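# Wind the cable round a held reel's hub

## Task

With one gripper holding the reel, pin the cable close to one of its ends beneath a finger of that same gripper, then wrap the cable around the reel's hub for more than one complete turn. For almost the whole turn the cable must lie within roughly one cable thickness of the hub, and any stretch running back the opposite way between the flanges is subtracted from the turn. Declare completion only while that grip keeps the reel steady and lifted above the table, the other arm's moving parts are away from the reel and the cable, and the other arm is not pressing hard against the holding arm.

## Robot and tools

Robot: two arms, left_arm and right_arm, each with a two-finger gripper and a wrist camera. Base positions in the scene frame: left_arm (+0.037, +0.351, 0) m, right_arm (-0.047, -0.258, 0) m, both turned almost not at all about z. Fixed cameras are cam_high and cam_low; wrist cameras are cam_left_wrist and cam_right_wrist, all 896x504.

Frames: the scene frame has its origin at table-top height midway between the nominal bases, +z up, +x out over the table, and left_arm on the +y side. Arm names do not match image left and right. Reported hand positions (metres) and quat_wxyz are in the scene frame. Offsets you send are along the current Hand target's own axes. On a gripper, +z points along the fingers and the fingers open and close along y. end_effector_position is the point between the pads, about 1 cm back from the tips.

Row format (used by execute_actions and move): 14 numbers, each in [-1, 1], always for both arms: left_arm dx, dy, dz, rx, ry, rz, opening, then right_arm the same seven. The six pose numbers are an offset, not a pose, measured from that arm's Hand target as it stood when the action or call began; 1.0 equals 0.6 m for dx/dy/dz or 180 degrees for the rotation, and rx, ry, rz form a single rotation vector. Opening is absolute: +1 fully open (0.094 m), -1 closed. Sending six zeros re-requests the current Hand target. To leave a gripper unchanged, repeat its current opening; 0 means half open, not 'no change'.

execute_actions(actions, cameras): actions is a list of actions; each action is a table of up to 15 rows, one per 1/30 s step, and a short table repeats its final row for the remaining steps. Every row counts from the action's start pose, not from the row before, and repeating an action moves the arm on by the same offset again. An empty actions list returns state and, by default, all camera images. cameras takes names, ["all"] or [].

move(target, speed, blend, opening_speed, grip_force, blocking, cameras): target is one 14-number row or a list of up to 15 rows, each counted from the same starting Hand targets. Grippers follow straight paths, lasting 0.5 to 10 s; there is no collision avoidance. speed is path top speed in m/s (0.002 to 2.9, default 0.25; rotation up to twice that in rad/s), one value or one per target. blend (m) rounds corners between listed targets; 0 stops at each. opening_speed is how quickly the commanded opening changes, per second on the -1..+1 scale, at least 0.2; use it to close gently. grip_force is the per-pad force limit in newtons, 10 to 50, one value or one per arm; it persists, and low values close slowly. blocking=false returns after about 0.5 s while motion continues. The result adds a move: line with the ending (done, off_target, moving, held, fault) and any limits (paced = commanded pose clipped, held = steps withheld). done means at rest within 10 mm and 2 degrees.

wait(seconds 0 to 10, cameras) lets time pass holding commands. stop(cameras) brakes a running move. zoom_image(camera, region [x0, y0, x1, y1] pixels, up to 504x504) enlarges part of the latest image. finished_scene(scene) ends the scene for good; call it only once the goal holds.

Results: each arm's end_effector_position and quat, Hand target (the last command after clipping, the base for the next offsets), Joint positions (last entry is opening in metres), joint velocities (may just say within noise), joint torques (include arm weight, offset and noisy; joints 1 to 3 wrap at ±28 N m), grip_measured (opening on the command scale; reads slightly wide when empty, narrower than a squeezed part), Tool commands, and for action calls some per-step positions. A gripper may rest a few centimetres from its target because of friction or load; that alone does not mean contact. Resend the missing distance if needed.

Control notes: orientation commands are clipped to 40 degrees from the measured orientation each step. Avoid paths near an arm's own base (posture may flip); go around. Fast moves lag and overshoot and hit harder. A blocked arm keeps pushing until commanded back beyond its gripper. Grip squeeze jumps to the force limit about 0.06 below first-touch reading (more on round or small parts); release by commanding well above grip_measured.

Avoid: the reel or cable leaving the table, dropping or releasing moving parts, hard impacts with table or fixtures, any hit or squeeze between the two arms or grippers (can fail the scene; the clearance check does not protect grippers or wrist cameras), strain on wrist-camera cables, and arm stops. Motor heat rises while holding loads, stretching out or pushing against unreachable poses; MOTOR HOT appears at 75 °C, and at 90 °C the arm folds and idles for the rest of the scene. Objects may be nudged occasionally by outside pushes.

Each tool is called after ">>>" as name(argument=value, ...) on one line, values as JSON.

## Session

>>> execute_actions(actions=[])

Scene clock: 0.00 s.
left_arm: end_effector_position=(+0.4172, +0.2178, +0.1330) grip_measured=+1.000 end_effector_quat_wxyz=(+0.555, +0.024, +0.789, -0.261) | right_arm: end_effector_position=(+0.3457, -0.1499, +0.1638) grip_measured=+1.000 end_effector_quat_wxyz=(+0.495, -0.243, +0.815, +0.175)
Joint positions: left_arm=[-0.245 1.464 0.397 0.811 0.221 -0.353 0.094] | right_arm=[0.037 1.377 0.743 0.093 -0.516 -0.238 0.094]
Joint velocities: within noise
Joint torques (N m): no reading
Heat: left arm: 28 °C; right arm: 31 °C.
Hand target: left_arm +0.4210, +0.2168, +0.1472; +0.571, +0.028, +0.777, -0.264 | right_arm +0.3464, -0.1490, +0.1702; +0.501, -0.245, +0.811, +0.176
Tool commands: left_gripper/opening=+1.0 right_gripper/opening=+1.0
camera_calibration:
cam_left_wrist: T_world_to_cam=[[-0.344656, -0.83208, 0.434574, 0.265872], [-0.824777, 0.0473433, -0.563473, 0.422672], [0.448281, -0.552631, -0.702597, 0.136686], [0, 0, 0, 1]] pos_world=[0.378971, 0.276753, 0.218658]
cam_right_wrist: T_world_to_cam=[[0.578109, -0.81569, 0.0209956, -0.324635], [-0.703704, -0.511435, -0.493188, 0.268024], [0.413027, 0.270342, -0.869669, 0.158663], [0, 0, 0, 1]] pos_world=[0.310752, -0.170618, 0.276987]

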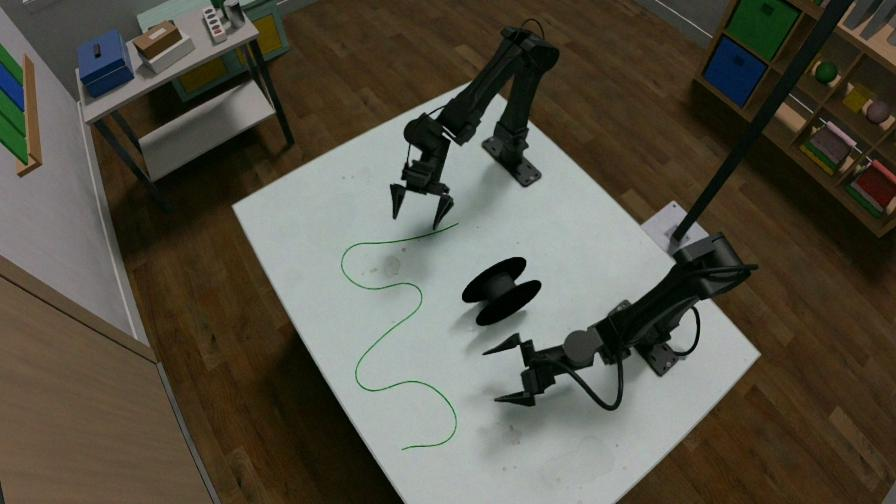

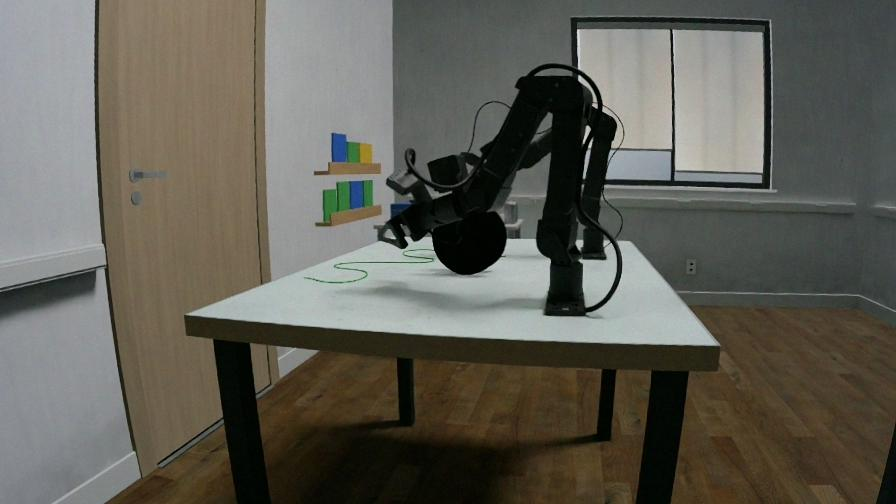

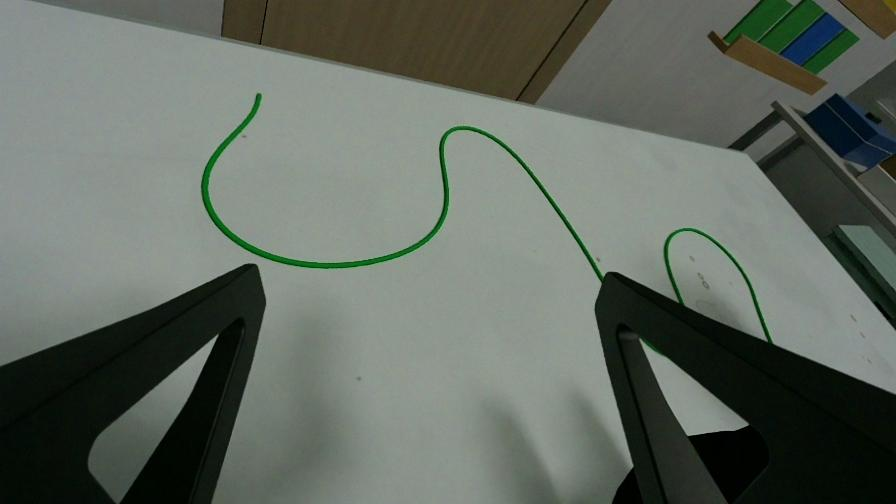

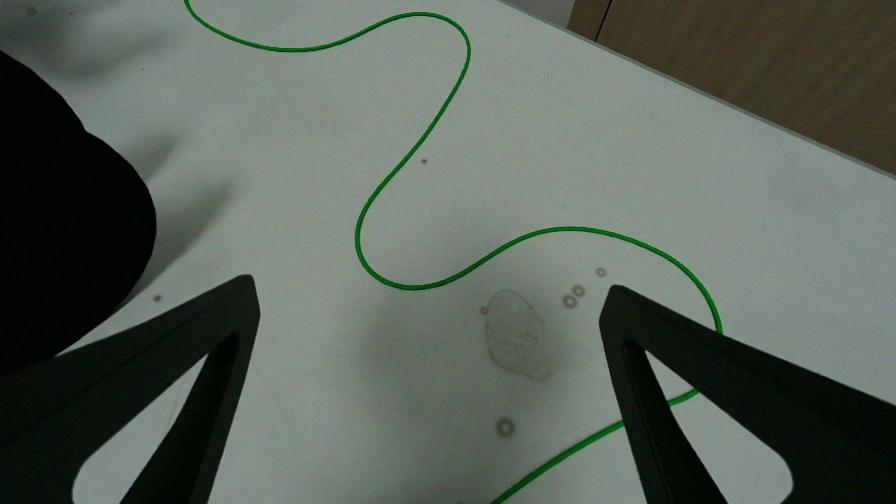

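>>> zoom_image(camera="cam_high", region=[445, 240, 565, 340])

>>> zoom_image(camera="cam_high", region=[320, 180, 560, 460])

Scaled by 4.200 from the camera's 896x504 image, which has a finer 1280x720 frame.

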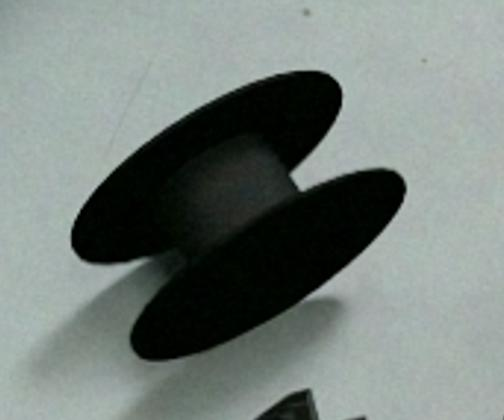

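Scaled by 1.800 from the camera's 896x504 image, which has a finer 1280x720 frame.

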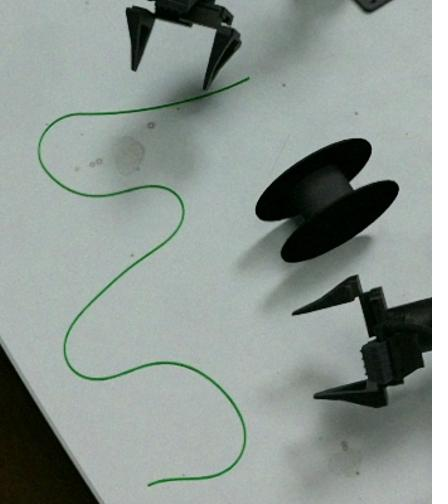

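>>> move(target=[0,0,0,0,0,0,1,0.1353,-0.0877,0.0185,0.2151,0.2871,0.2913,-0.15], speed=0.25, cameras=["cam_high","cam_right_wrist"])

Scene clock: 8.90 s.
left_arm: end_effector_position=(+0.4172, +0.2178, +0.1330) grip_measured=+1.000 end_effector_quat_wxyz=(+0.555, +0.024, +0.789, -0.261) | right_arm: end_effector_position=(+0.3500, -0.1988, +0.0913) grip_measured=-0.147 end_effector_quat_wxyz=(+0.045, +0.229, +0.972, -0.003)
Joint positions: left_arm=[-0.245 1.464 0.397 0.811 0.221 -0.353 0.094] | right_arm=[0.155 1.997 1.686 -1.178 0.04 0.625 0.04]
Joint torques (N m): left_arm=[-0.1 -5.55 5.67 1.61 0.02 0.03] | right_arm=[-0.84 -7.82 8.99 0.31 0.06 0.1]
Heat: left arm: 30 °C; right arm: 32 °C.
Hand target: left_arm +0.4210, +0.2168, +0.1472; +0.571, +0.028, +0.777, -0.264 | right_arm +0.3541, -0.2041, +0.0902; +0.043, +0.238, +0.970, -0.010
Off the commanded pose: left_arm 0.015 m, 2 deg | right_arm 0.007 m, 1 deg.
move: off_target (left_arm)
camera_calibration:
cam_right_wrist: T_world_to_cam=[[-0.39125, -0.920209, 0.0117577, -0.0461426], [-0.805188, 0.348476, 0.47983, 0.327956], [-0.445642, 0.178266, -0.877283, 0.389983], [0, 0, 0, 1]] pos_world=[0.419806, -0.226267, 0.185305]
Images, in order (width x height): cam_high 896x504, cam_right_wrist 896x504.

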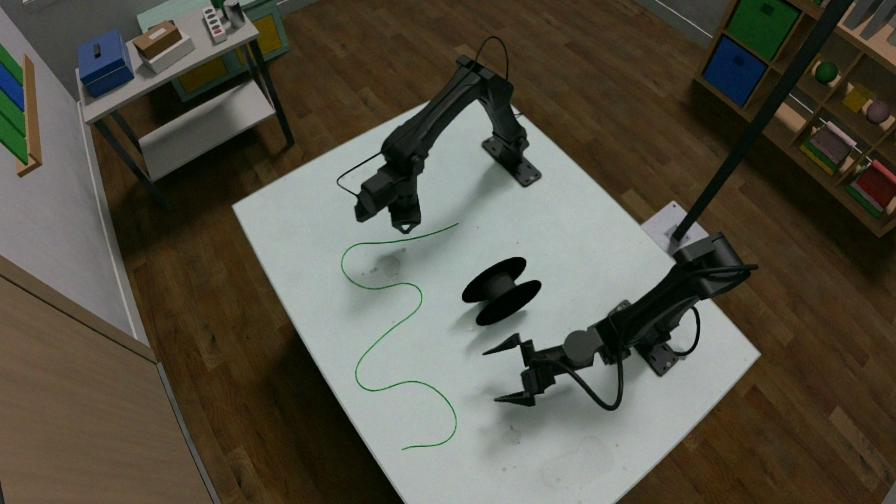

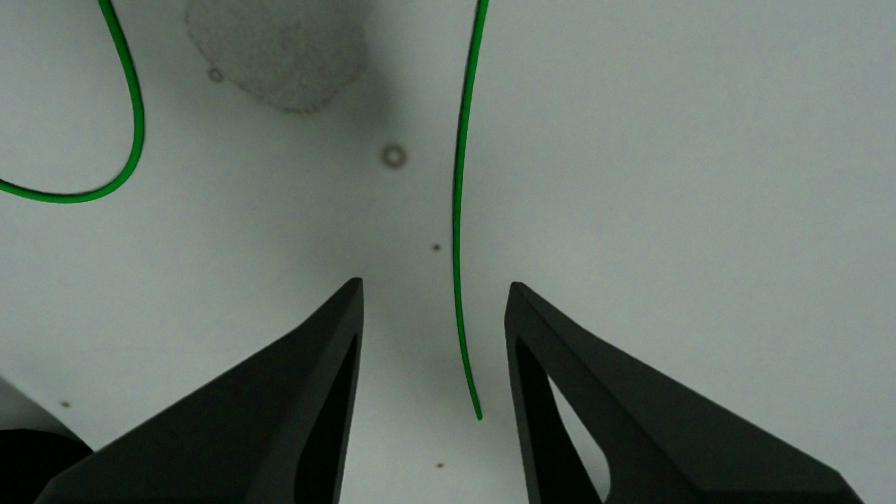

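>>> move(target=[[0,0,0,0,0,0,1,-0.0288,-0.005,0.115,0,0,0,-0.15],[0,0,0,0,0,0,1,-0.0288,-0.005,0.143,0,0,0,-0.15]], speed=[0.15,0.05], blend=[0.005,0], cameras=["cam_right_wrist"])

Scene clock: 11.70 s.
left_arm: end_effector_position=(+0.4172, +0.2178, +0.1330) grip_measured=+1.000 end_effector_quat_wxyz=(+0.555, +0.024, +0.789, -0.261) | right_arm: end_effector_position=(+0.3751, -0.2140, +0.0189) grip_measured=-0.147 end_effector_quat_wxyz=(+0.048, +0.238, +0.970, -0.004)
Joint positions: left_arm=[-0.245 1.464 0.397 0.811 0.221 -0.353 0.094] | right_arm=[0.11 2.134 1.598 -0.947 0.04 0.597 0.04]
Joint torques (N m): left_arm=[-0.14 -5.53 5.68 1.6 0.06 0.03] | right_arm=[-0.68 -8.79 5.01 0.71 0.09 -0.09]
Heat: left arm: 30 °C; right arm: 32 °C.
Hand target: left_arm +0.4210, +0.2168, +0.1472; +0.571, +0.028, +0.777, -0.264 | right_arm +0.3747, -0.2182, +0.0063; +0.043, +0.238, +0.970, -0.010
Off the commanded pose: left_arm 0.015 m, 2 deg | right_arm 0.013 m, 1 deg.
move: off_target (left_arm, right_arm)
camera_calibration:
cam_right_wrist: T_world_to_cam=[[-0.407126, -0.913308, 0.0108109, -0.0420203], [-0.801904, 0.363082, 0.47447, 0.390174], [-0.437263, 0.1845, -0.880205, 0.338673], [0, 0, 0, 1]] pos_world=[0.443864, -0.242528, 0.11343]
Images, in order (width x height): cam_right_wrist 896x504.

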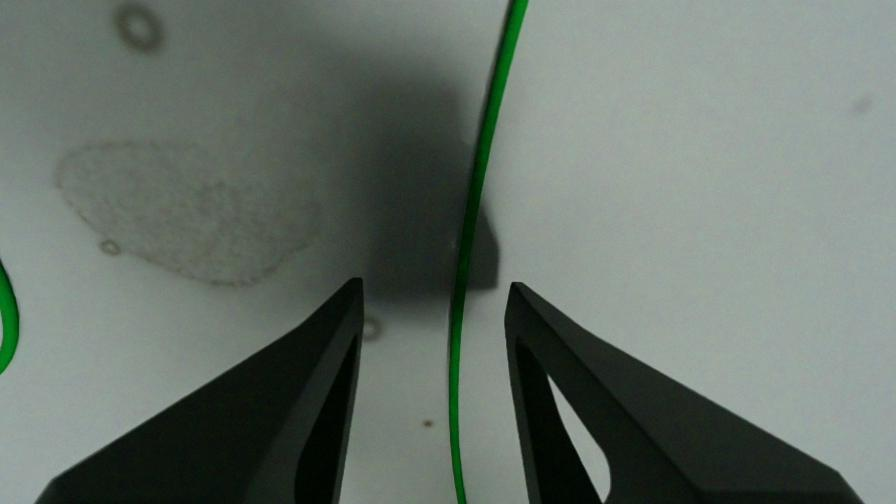

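>>> move(target=[0,0,0,0,0,0,1,0.0017,0,0.02,0,0,0,-0.3], speed=0.05, cameras=["cam_right_wrist"])

Scene clock: 12.83 s.
left_arm: end_effector_position=(+0.4172, +0.2178, +0.1330) grip_measured=+1.000 end_effector_quat_wxyz=(+0.555, +0.024, +0.789, -0.261) | right_arm: end_effector_position=(+0.3749, -0.2142, +0.0092) grip_measured=-0.297 end_effector_quat_wxyz=(+0.048, +0.238, +0.970, -0.004)
Joint positions: left_arm=[-0.245 1.464 0.397 0.811 0.221 -0.353 0.094] | right_arm=[0.11 2.145 1.576 -0.914 0.041 0.597 0.033]
Joint torques (N m): left_arm=[-0.06 -5.56 5.68 1.61 0.03 0.03] | right_arm=[-0.46 -7.94 5.08 0.73 0.07 -0.05]
Heat: left arm: 30 °C; right arm: 32 °C.
Hand target: left_arm +0.4210, +0.2168, +0.1472; +0.571, +0.028, +0.777, -0.264 | right_arm +0.3748, -0.2182, -0.0056; +0.043, +0.238, +0.970, -0.010
Off the commanded pose: left_arm 0.015 m, 2 deg | right_arm 0.016 m, 1 deg.
move: off_target (left_arm, right_arm)
camera_calibration:
cam_right_wrist: T_world_to_cam=[[-0.407151, -0.913284, 0.011842, -0.0420423], [-0.801559, 0.363499, 0.474733, 0.394666], [-0.437871, 0.183796, -0.88005, 0.330085], [0, 0, 0, 1]] pos_world=[0.443766, -0.242526, 0.103628]
Images, in order (width x height): cam_right_wrist 896x504.

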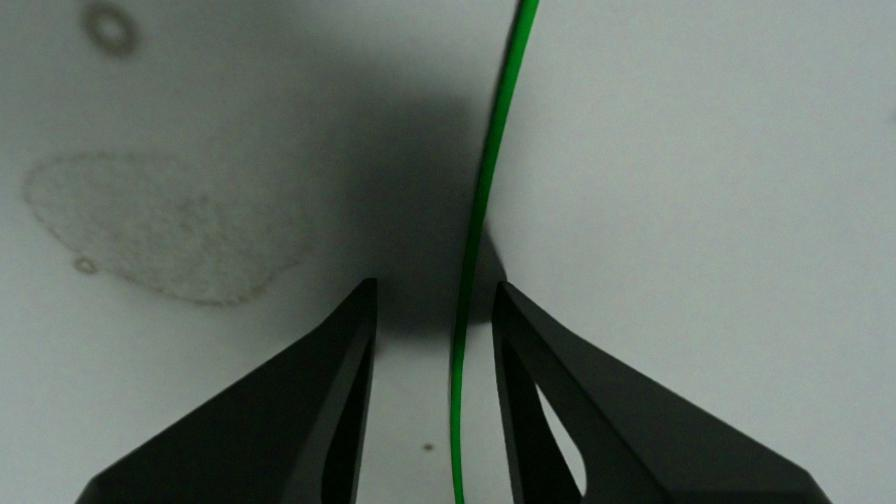

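>>> move(target=[[0,0,0,0,0,0,1,0,0,0.003,0,0,0,-0.3],[0,0,0,0,0,0,1,0,0,0.003,0,0,0,-1]], opening_speed=1.0, speed=0.05, cameras=["cam_right_wrist"])

Scene clock: 14.73 s.
left_arm: end_effector_position=(+0.4172, +0.2178, +0.1330) grip_measured=+1.000 end_effector_quat_wxyz=(+0.555, +0.024, +0.789, -0.261) | right_arm: end_effector_position=(+0.3779, -0.2146, +0.0095) grip_measured=-0.954 end_effector_quat_wxyz=(+0.054, +0.238, +0.970, -0.004)
Joint positions: left_arm=[-0.245 1.464 0.397 0.811 0.221 -0.353 0.094] | right_arm=[0.109 2.145 1.576 -0.903 0.045 0.596 0.002]
Joint torques (N m): left_arm=[-0.08 -5.52 5.68 1.62 0.04 0.03] | right_arm=[-0.53 -8.14 4.71 0.69 0.06 -0.05]
Heat: left arm: 31 °C; right arm: 32 °C.
Hand target: left_arm +0.4210, +0.2168, +0.1472; +0.571, +0.028, +0.777, -0.264 | right_arm +0.3750, -0.2182, -0.0074; +0.043, +0.238, +0.970, -0.010
Off the commanded pose: left_arm 0.015 m, 2 deg | right_arm 0.018 m, 1 deg.
move: off_target (left_arm, right_arm); target 2's new opening was sent with right_arm's hand 0.017 m and 1 deg from that target
camera_calibration:
cam_right_wrist: T_world_to_cam=[[-0.407283, -0.913259, 0.00879566, -0.0411815], [-0.807249, 0.364477, 0.464225, 0.399552], [-0.427164, 0.181971, -0.885674, 0.327431], [0, 0, 0, 1]] pos_world=[0.445632, -0.24282, 0.104877]
Images, in order (width x height): cam_right_wrist 896x504.

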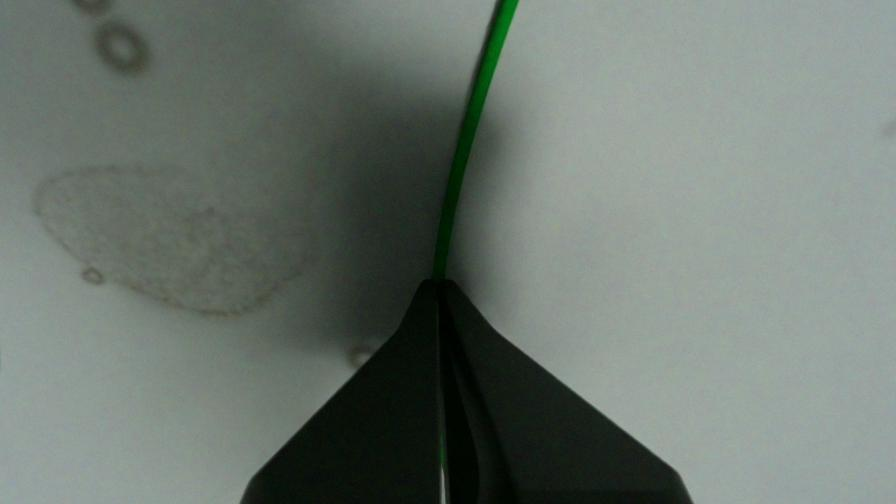

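>>> move(target=[[-0.1,-0.06,-0.07,0,0,0,0.2,-0.0058,0,-0.0663,0,0,0,-1],[-0.196,-0.1272,-0.1442,-0.07,0.12,0.027,0.2,0.07,-0.03,-0.28,-0.089,-0.139,-0.14,-1],[0.0432,-0.3447,-0.2652,-0.1398,0.2408,0.0531,0.2,0.1532,-0.0692,-0.5267,-0.178,-0.2781,-0.2796,-1]], speed=[0.12,0.2,0.2], blend=[0.02,0.04,0], cameras=["all"])

Scene clock: 22.60 s.
left_arm: end_effector_position=(+0.1972, +0.1056, +0.2228) grip_measured=+0.202 end_effector_quat_wxyz=(+0.240, +0.070, +0.968, -0.009) | right_arm: end_effector_position=(+0.2530, -0.2007, +0.2846) grip_measured=-0.954 end_effector_quat_wxyz=(+0.470, -0.218, +0.845, +0.130)
Joint positions: left_arm=[-1.266 1.463 1.504 -1.401 -0.441 -1.072 0.056] | right_arm=[-0.132 0.986 1.083 -0.755 -0.539 -0.359 0.002]
Joint torques (N m): left_arm=[-0.59 -4.78 7.69 0.42 -0.48 -0.12] | right_arm=[-0.62 -2.1 10.13 1.51 -0.32 0.01]
Heat: left arm: 31 °C; right arm: 32 °C.
Hand target: left_arm +0.2019, +0.1027, +0.2351; +0.259, +0.063, +0.964, -0.017 | right_arm +0.2498, -0.2000, +0.2991; +0.483, -0.224, +0.837, +0.129
Off the commanded pose: left_arm 0.013 m, 2 deg | right_arm 0.015 m, 2 deg.
move: off_target (left_arm, right_arm)
camera_calibration:
cam_left_wrist: T_world_to_cam=[[-0.118998, -0.992095, 0.0398256, 0.117956], [-0.980968, 0.123672, 0.149691, 0.161027], [-0.153433, -0.0212547, -0.98793, 0.362452], [0, 0, 0, 1]] pos_world=[0.227611, 0.104813, 0.329275]
cam_right_wrist: T_world_to_cam=[[0.504111, -0.862237, 0.0491848, -0.313556], [-0.775059, -0.476796, -0.414667, 0.238977], [0.380992, 0.170917, -0.908643, 0.315037], [0, 0, 0, 1]] pos_world=[0.223261, -0.210261, 0.400774]

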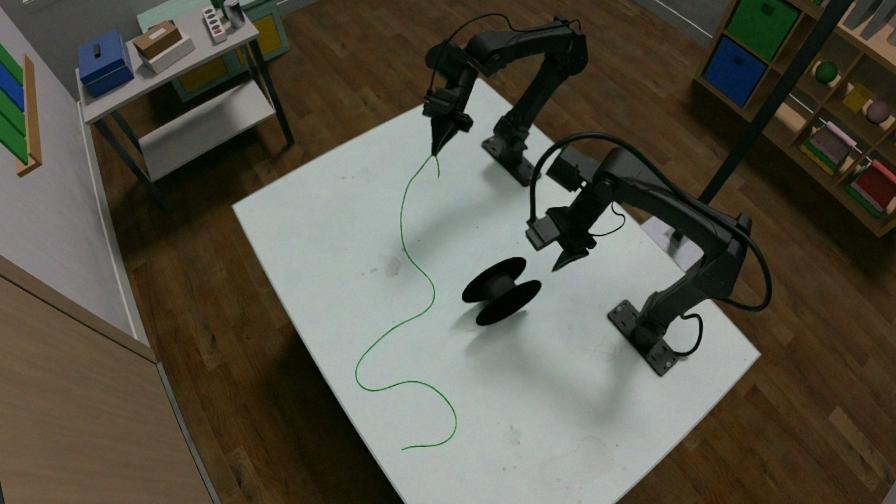

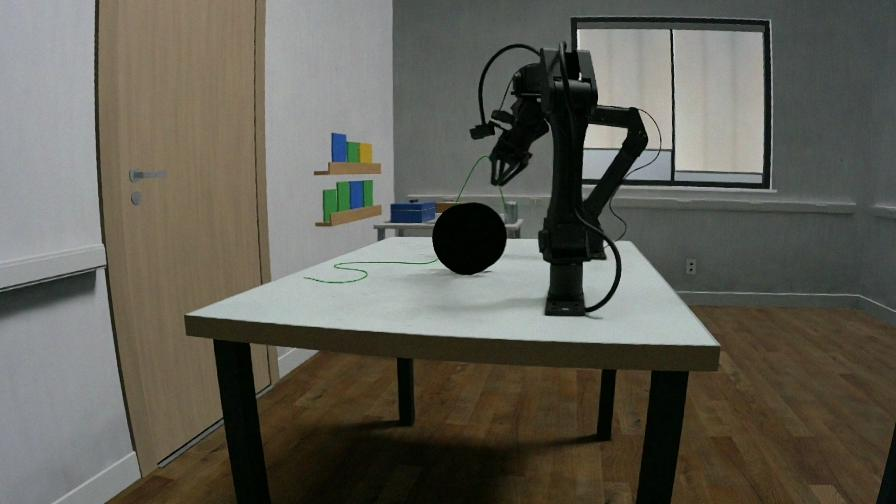

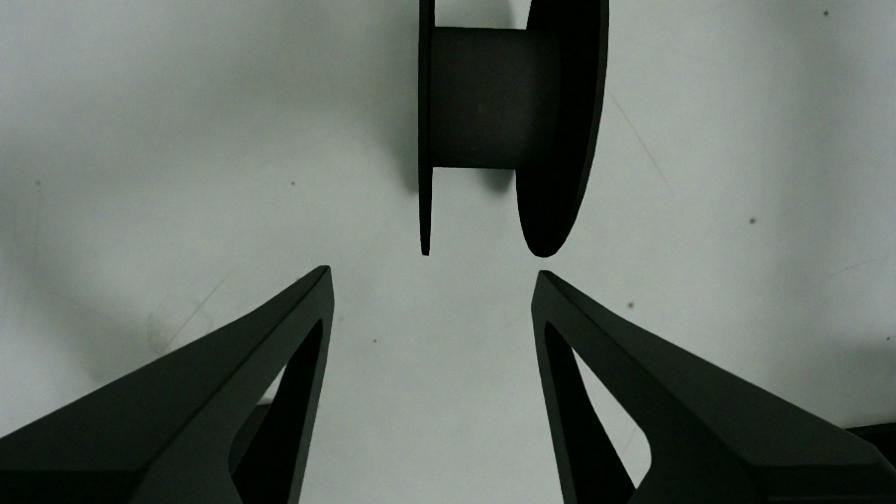

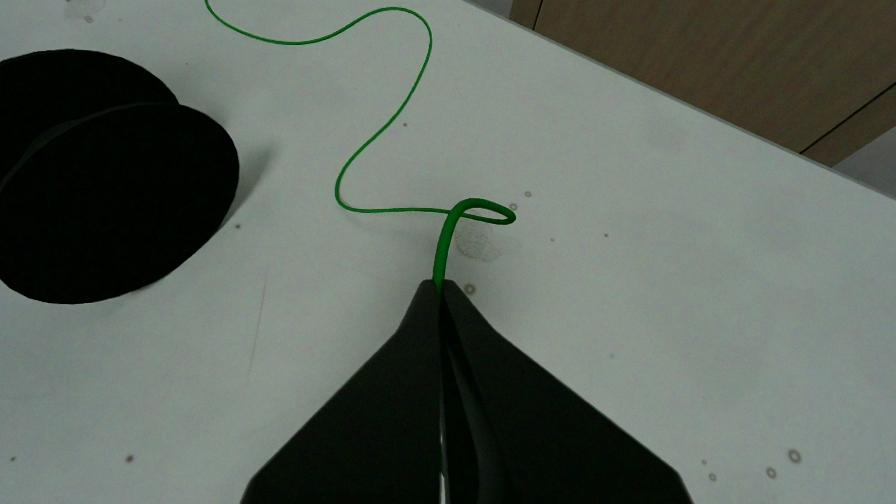

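>>> move(target=[[0,0,0,0,0,0,0.2,-0.2007,-0.0262,0.2443,-0.166,0.013,0.129,-1],[0,0,0,0,0,0,0.2,-0.2328,0.2248,0.4667,-0.3326,0.0257,0.2578,-1]], speed=0.2, blend=[0.05,0], cameras=["all"])

>>> zoom_image(camera="cam_high", region=[390, 180, 570, 340])

Scene clock: 32.07 s.
left_arm: end_effector_position=(+0.1971, +0.1056, +0.2228) grip_measured=+0.202 end_effector_quat_wxyz=(+0.240, +0.069, +0.968, -0.009) | right_arm: end_effector_position=(+0.4488, +0.0714, +0.2951) grip_measured=-0.954 end_effector_quat_wxyz=(+0.194, -0.105, +0.697, +0.682)
Joint positions: left_arm=[-1.266 1.463 1.504 -1.401 -0.441 -1.073 0.056] | right_arm=[0.297 2.203 1.812 0.403 -1.138 1.154 0.002]
Joint torques (N m): left_arm=[-0.59 -4.78 7.68 0.39 -0.48 -0.11] | right_arm=[0.27 -10.33 6.05 1.78 0.03 -0.03]
Heat: left arm: 30 °C; right arm: 33 °C.
Hand target: left_arm +0.2019, +0.1026, +0.2351; +0.259, +0.063, +0.964, -0.017 | right_arm +0.4529, +0.0729, +0.2800; +0.192, -0.101, +0.699, +0.681
Off the commanded pose: left_arm 0.014 m, 2 deg | right_arm 0.016 m, 1 deg.
move: off_target (left_arm, right_arm)
camera_calibration:
cam_left_wrist: T_world_to_cam=[[-0.118377, -0.992168, 0.0398645, 0.117909], [-0.981011, 0.123069, 0.149902, 0.161017], [-0.153634, -0.0213625, -0.987897, 0.3625], [0, 0, 0, 1]] pos_world=[0.22761, 0.104913, 0.329275]
cam_right_wrist: T_world_to_cam=[[0.464791, -0.0759929, -0.882153, 0.0582057], [-0.802615, -0.456854, -0.383528, 0.526639], [-0.37387, 0.88629, -0.273335, 0.303748], [0, 0, 0, 1]] pos_world=[0.509197, -0.024189, 0.336352]

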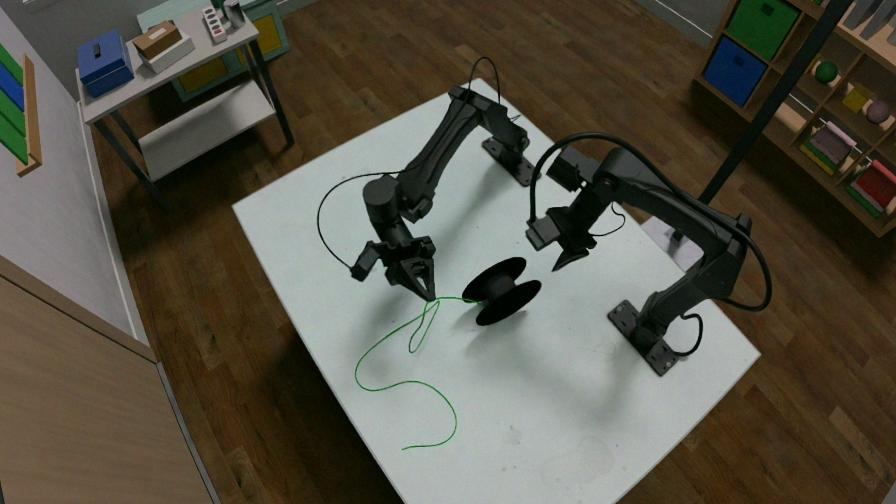

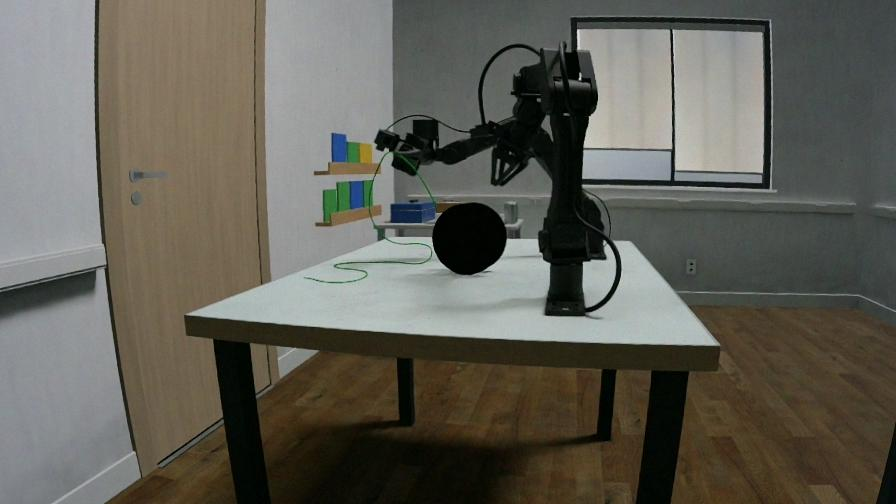

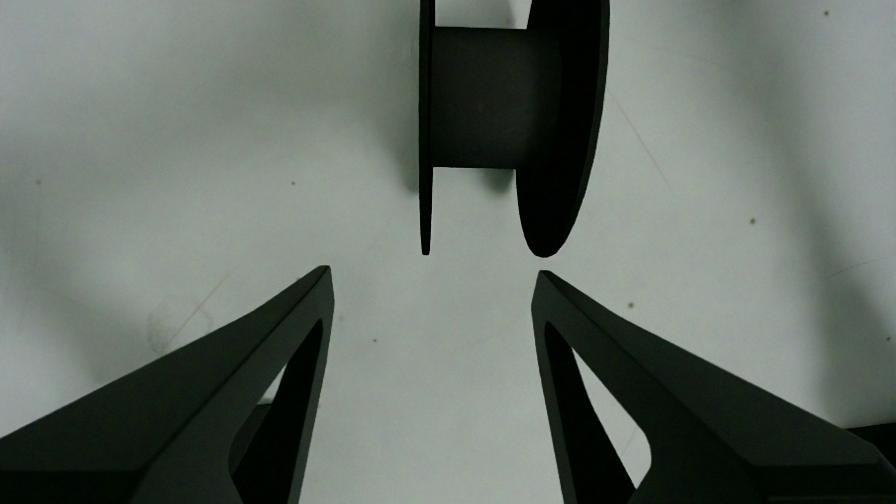

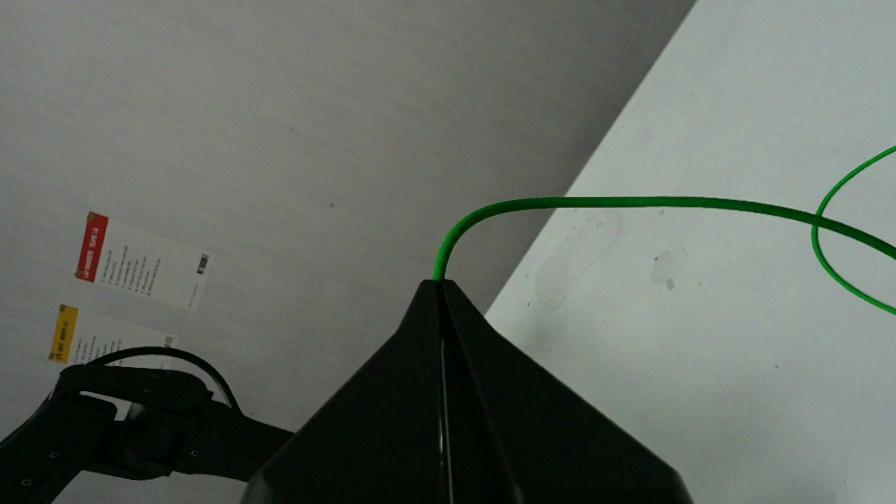

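Scaled by 2.800 from the camera's 896x504 image, which has a finer 1280x720 frame.

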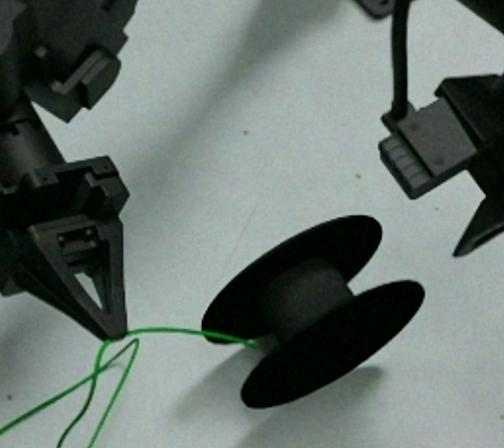

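>>> move(target=[0,0,0,0,0,0,0.2,0.1595,-0.0385,0.002,0,0,0.139,-1], speed=0.12, cameras=["cam_high","cam_low","cam_left_wrist","cam_right_wrist"])

>>> zoom_image(camera="cam_high", region=[390, 180, 570, 340])

Scene clock: 37.33 s.
left_arm: end_effector_position=(+0.1971, +0.1056, +0.2228) grip_measured=+0.202 end_effector_quat_wxyz=(+0.240, +0.069, +0.968, -0.009) | right_arm: end_effector_position=(+0.3819, +0.0844, +0.1967) grip_measured=-0.954 end_effector_quat_wxyz=(+0.019, +0.073, +0.714, +0.696)
Joint positions: left_arm=[-1.266 1.463 1.504 -1.401 -0.441 -1.073 0.056] | right_arm=[0.372 2.111 1.29 0.76 -1.06 1.593 0.002]
Joint torques (N m): left_arm=[-0.58 -4.75 7.71 0.39 -0.47 -0.1] | right_arm=[0.27 -14.37 5.53 1.91 -0.03 -0.07]
Heat: left arm: 29 °C; right arm: 33 °C.
Hand target: left_arm +0.2019, +0.1026, +0.2351; +0.259, +0.063, +0.964, -0.017 | right_arm +0.3756, +0.0845, +0.2198; +0.040, +0.053, +0.705, +0.706
Off the commanded pose: left_arm 0.014 m, 3 deg | right_arm 0.024 m, 4 deg.
move: off_target (left_arm, right_arm)
camera_calibration:
cam_left_wrist: T_world_to_cam=[[-0.118377, -0.992168, 0.0398645, 0.117909], [-0.981011, 0.123069, 0.149902, 0.161017], [-0.153634, -0.0213625, -0.987897, 0.3625], [0, 0, 0, 1]] pos_world=[0.22761, 0.104913, 0.329275]
cam_right_wrist: T_world_to_cam=[[-0.0189716, -0.0489086, -0.998623, 0.208782], [-0.895325, -0.443725, 0.0387411, 0.392326], [-0.445009, 0.894828, -0.0353709, 0.21988], [0, 0, 0, 1]] pos_world=[0.453068, -0.0124588, 0.201072]

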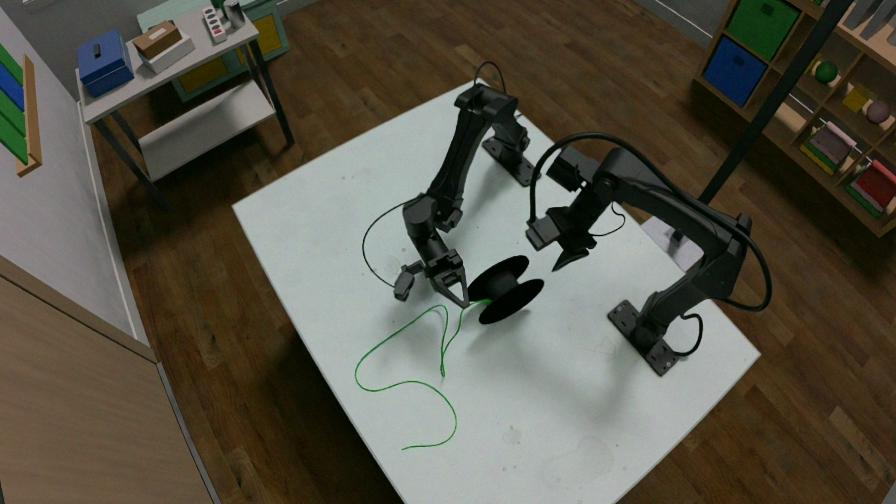

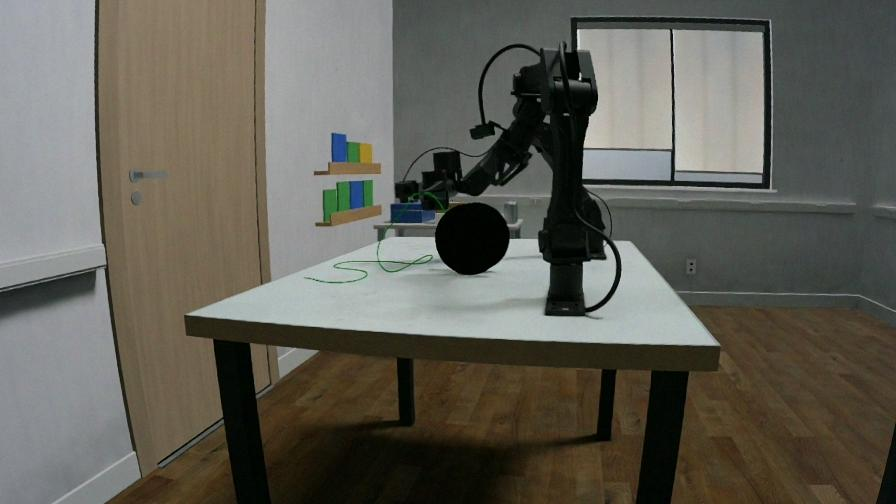

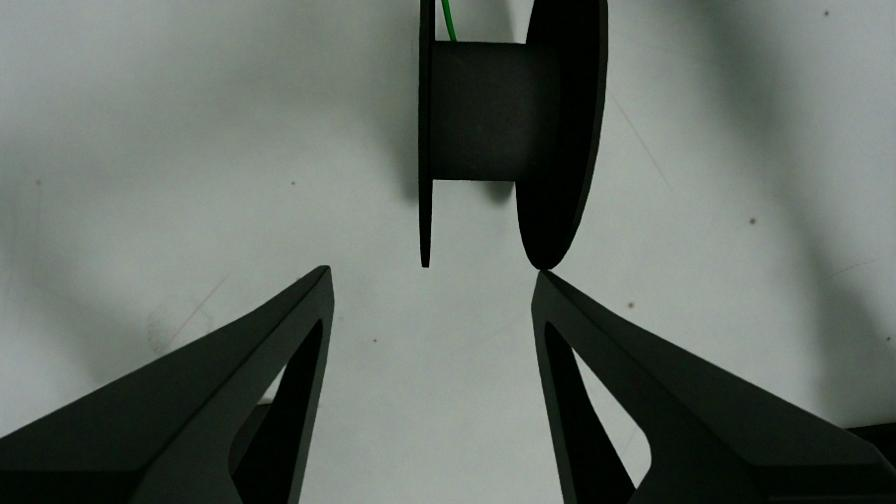

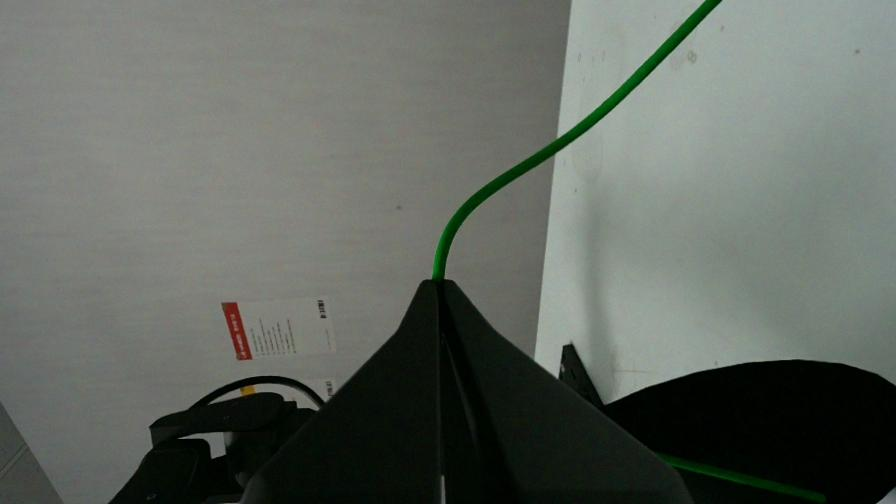

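Scaled by 2.800 from the camera's 896x504 image, which has a finer 1280x720 frame.

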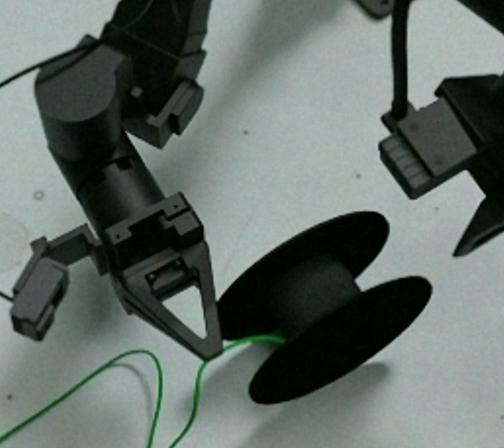

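>>> move(target=[0,0,0,0,0,0,0.2,0.0268,0.0917,0,0,0,0,-1], speed=0.08, cameras=["cam_high","cam_low","cam_left_wrist","cam_right_wrist"])

>>> zoom_image(camera="cam_high", region=[390, 180, 570, 340])

Scene clock: 39.77 s.
left_arm: end_effector_position=(+0.1971, +0.1056, +0.2228) grip_measured=+0.202 end_effector_quat_wxyz=(+0.240, +0.069, +0.968, -0.009) | right_arm: end_effector_position=(+0.3644, +0.0844, +0.2487) grip_measured=-0.954 end_effector_quat_wxyz=(+0.022, +0.072, +0.712, +0.698)
Joint positions: left_arm=[-1.266 1.463 1.504 -1.401 -0.441 -1.073 0.056] | right_arm=[0.388 1.964 1.29 0.627 -1.041 1.6 0.002]
Joint torques (N m): left_arm=[-0.61 -4.79 7.68 0.4 -0.47 -0.11] | right_arm=[0.31 -13 9.32 1.49 -0.01 -0.06]
Heat: left arm: 29 °C; right arm: 33 °C.
Hand target: left_arm +0.2019, +0.1026, +0.2351; +0.259, +0.063, +0.964, -0.017 | right_arm +0.3607, +0.0863, +0.2752; +0.040, +0.053, +0.705, +0.706
Off the commanded pose: left_arm 0.014 m, 3 deg | right_arm 0.027 m, 3 deg.
move: off_target (left_arm, right_arm)
camera_calibration:
cam_left_wrist: T_world_to_cam=[[-0.118377, -0.992168, 0.0398645, 0.117909], [-0.981011, 0.123069, 0.149902, 0.161017], [-0.153634, -0.0213625, -0.987897, 0.3625], [0, 0, 0, 1]] pos_world=[0.22761, 0.104913, 0.329275]
cam_right_wrist: T_world_to_cam=[[-0.0132246, -0.0434072, -0.99897, 0.257927], [-0.896634, -0.441681, 0.0310618, 0.376905], [-0.442574, 0.896121, -0.0330794, 0.212401], [0, 0, 0, 1]] pos_world=[0.43536, -0.0126697, 0.25298]

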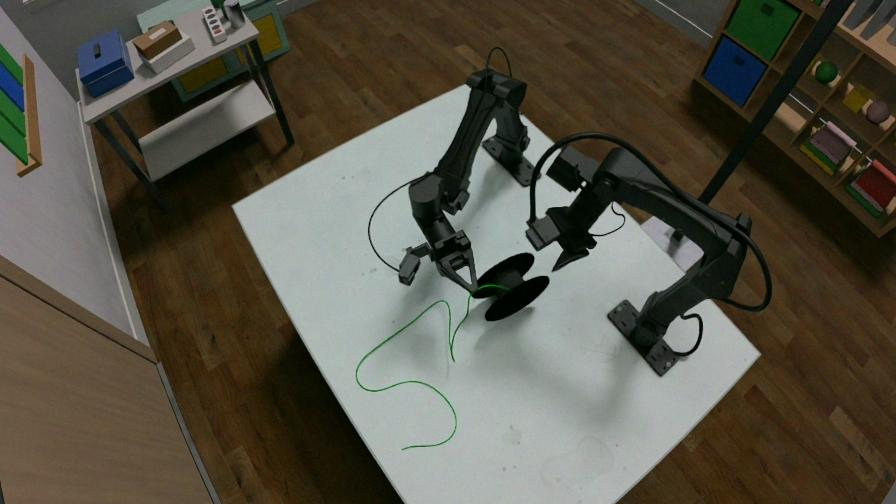

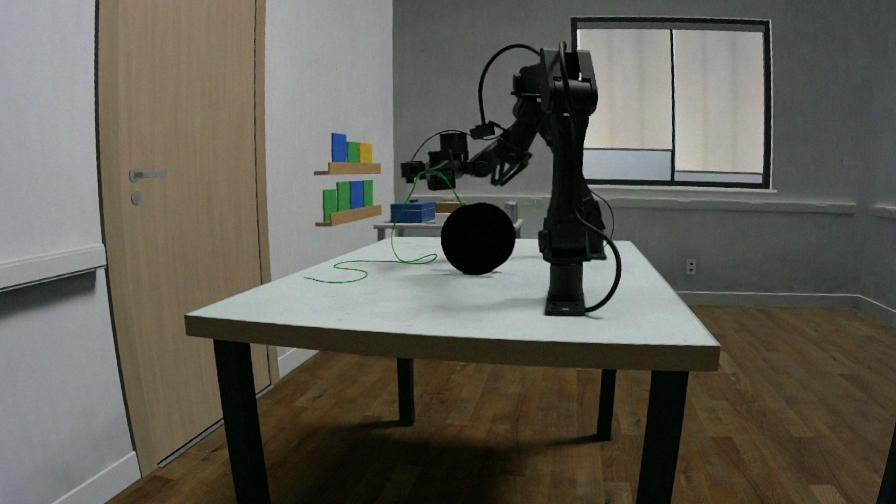

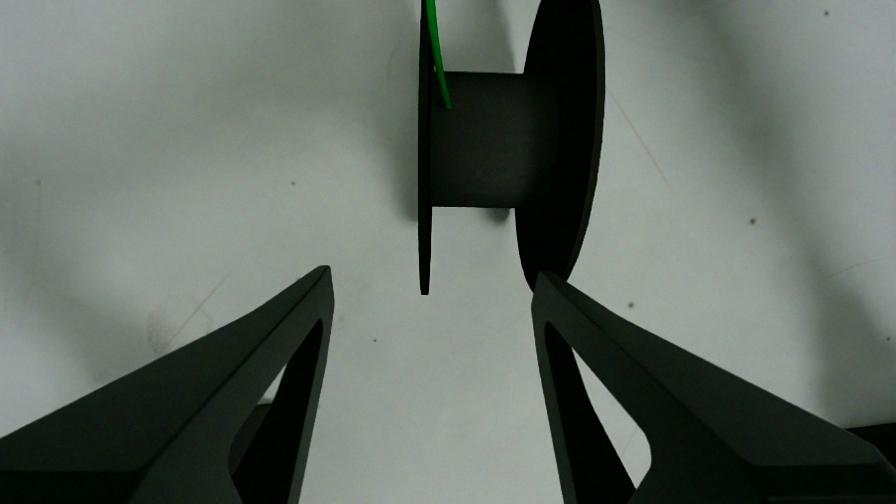

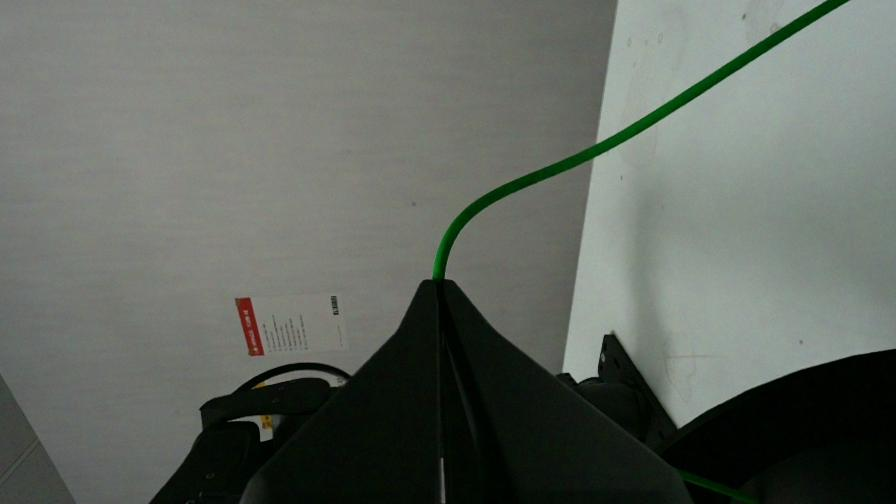

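Scaled by 2.800 from the camera's 896x504 image, which has a finer 1280x720 frame.

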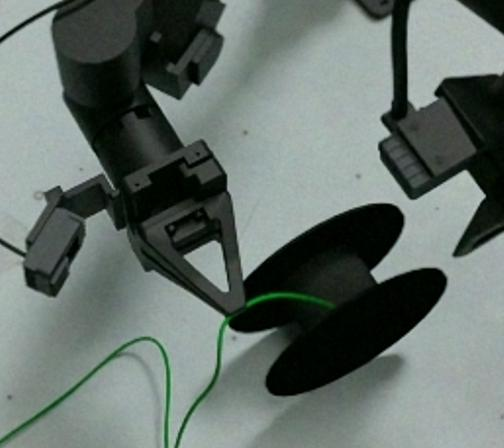

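>>> wait(seconds=0.3, cameras=["cam_left_wrist"])

Scene clock: 49.23 s.
left_arm: end_effector_position=(+0.1971, +0.1056, +0.2228) grip_measured=+0.202 end_effector_quat_wxyz=(+0.240, +0.069, +0.968, -0.009) | right_arm: end_effector_position=(+0.3644, +0.0844, +0.2486) grip_measured=-0.954 end_effector_quat_wxyz=(+0.021, +0.073, +0.712, +0.698)
Joint positions: left_arm=[-1.266 1.463 1.504 -1.401 -0.441 -1.073 0.056] | right_arm=[0.388 1.964 1.29 0.626 -1.041 1.6 0.002]
Joint torques (N m): left_arm=[-0.57 -4.78 7.68 0.4 -0.48 -0.1] | right_arm=[0.59 -12.93 9.32 1.48 -0.03 -0.11]
Heat: left arm: 29 °C; right arm: 33 °C.
Hand target: left_arm +0.2019, +0.1026, +0.2351; +0.259, +0.063, +0.964, -0.017 | right_arm +0.3607, +0.0863, +0.2752; +0.040, +0.053, +0.705, +0.706
Tool commands: left_gripper/opening=+0.2 right_gripper/opening=-1.0
Off the commanded pose: left_arm 0.014 m, 3 deg | right_arm 0.027 m, 3 deg.
wait: 0.30 s; at rest from the start
camera_calibration:
cam_left_wrist: T_world_to_cam=[[-0.118377, -0.992168, 0.0398645, 0.117909], [-0.981011, 0.123069, 0.149902, 0.161017], [-0.153634, -0.0213625, -0.987897, 0.3625], [0, 0, 0, 1]] pos_world=[0.22761, 0.104913, 0.329275]
Images, in order (width x height): cam_left_wrist 896x504.

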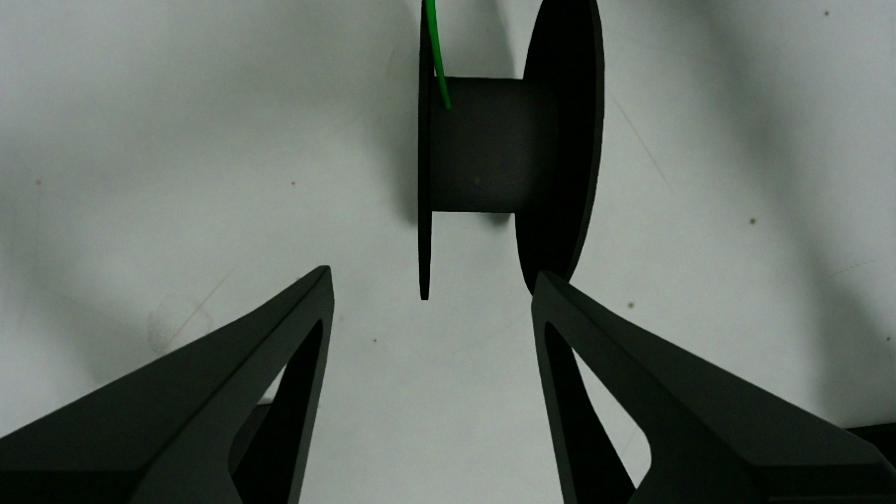

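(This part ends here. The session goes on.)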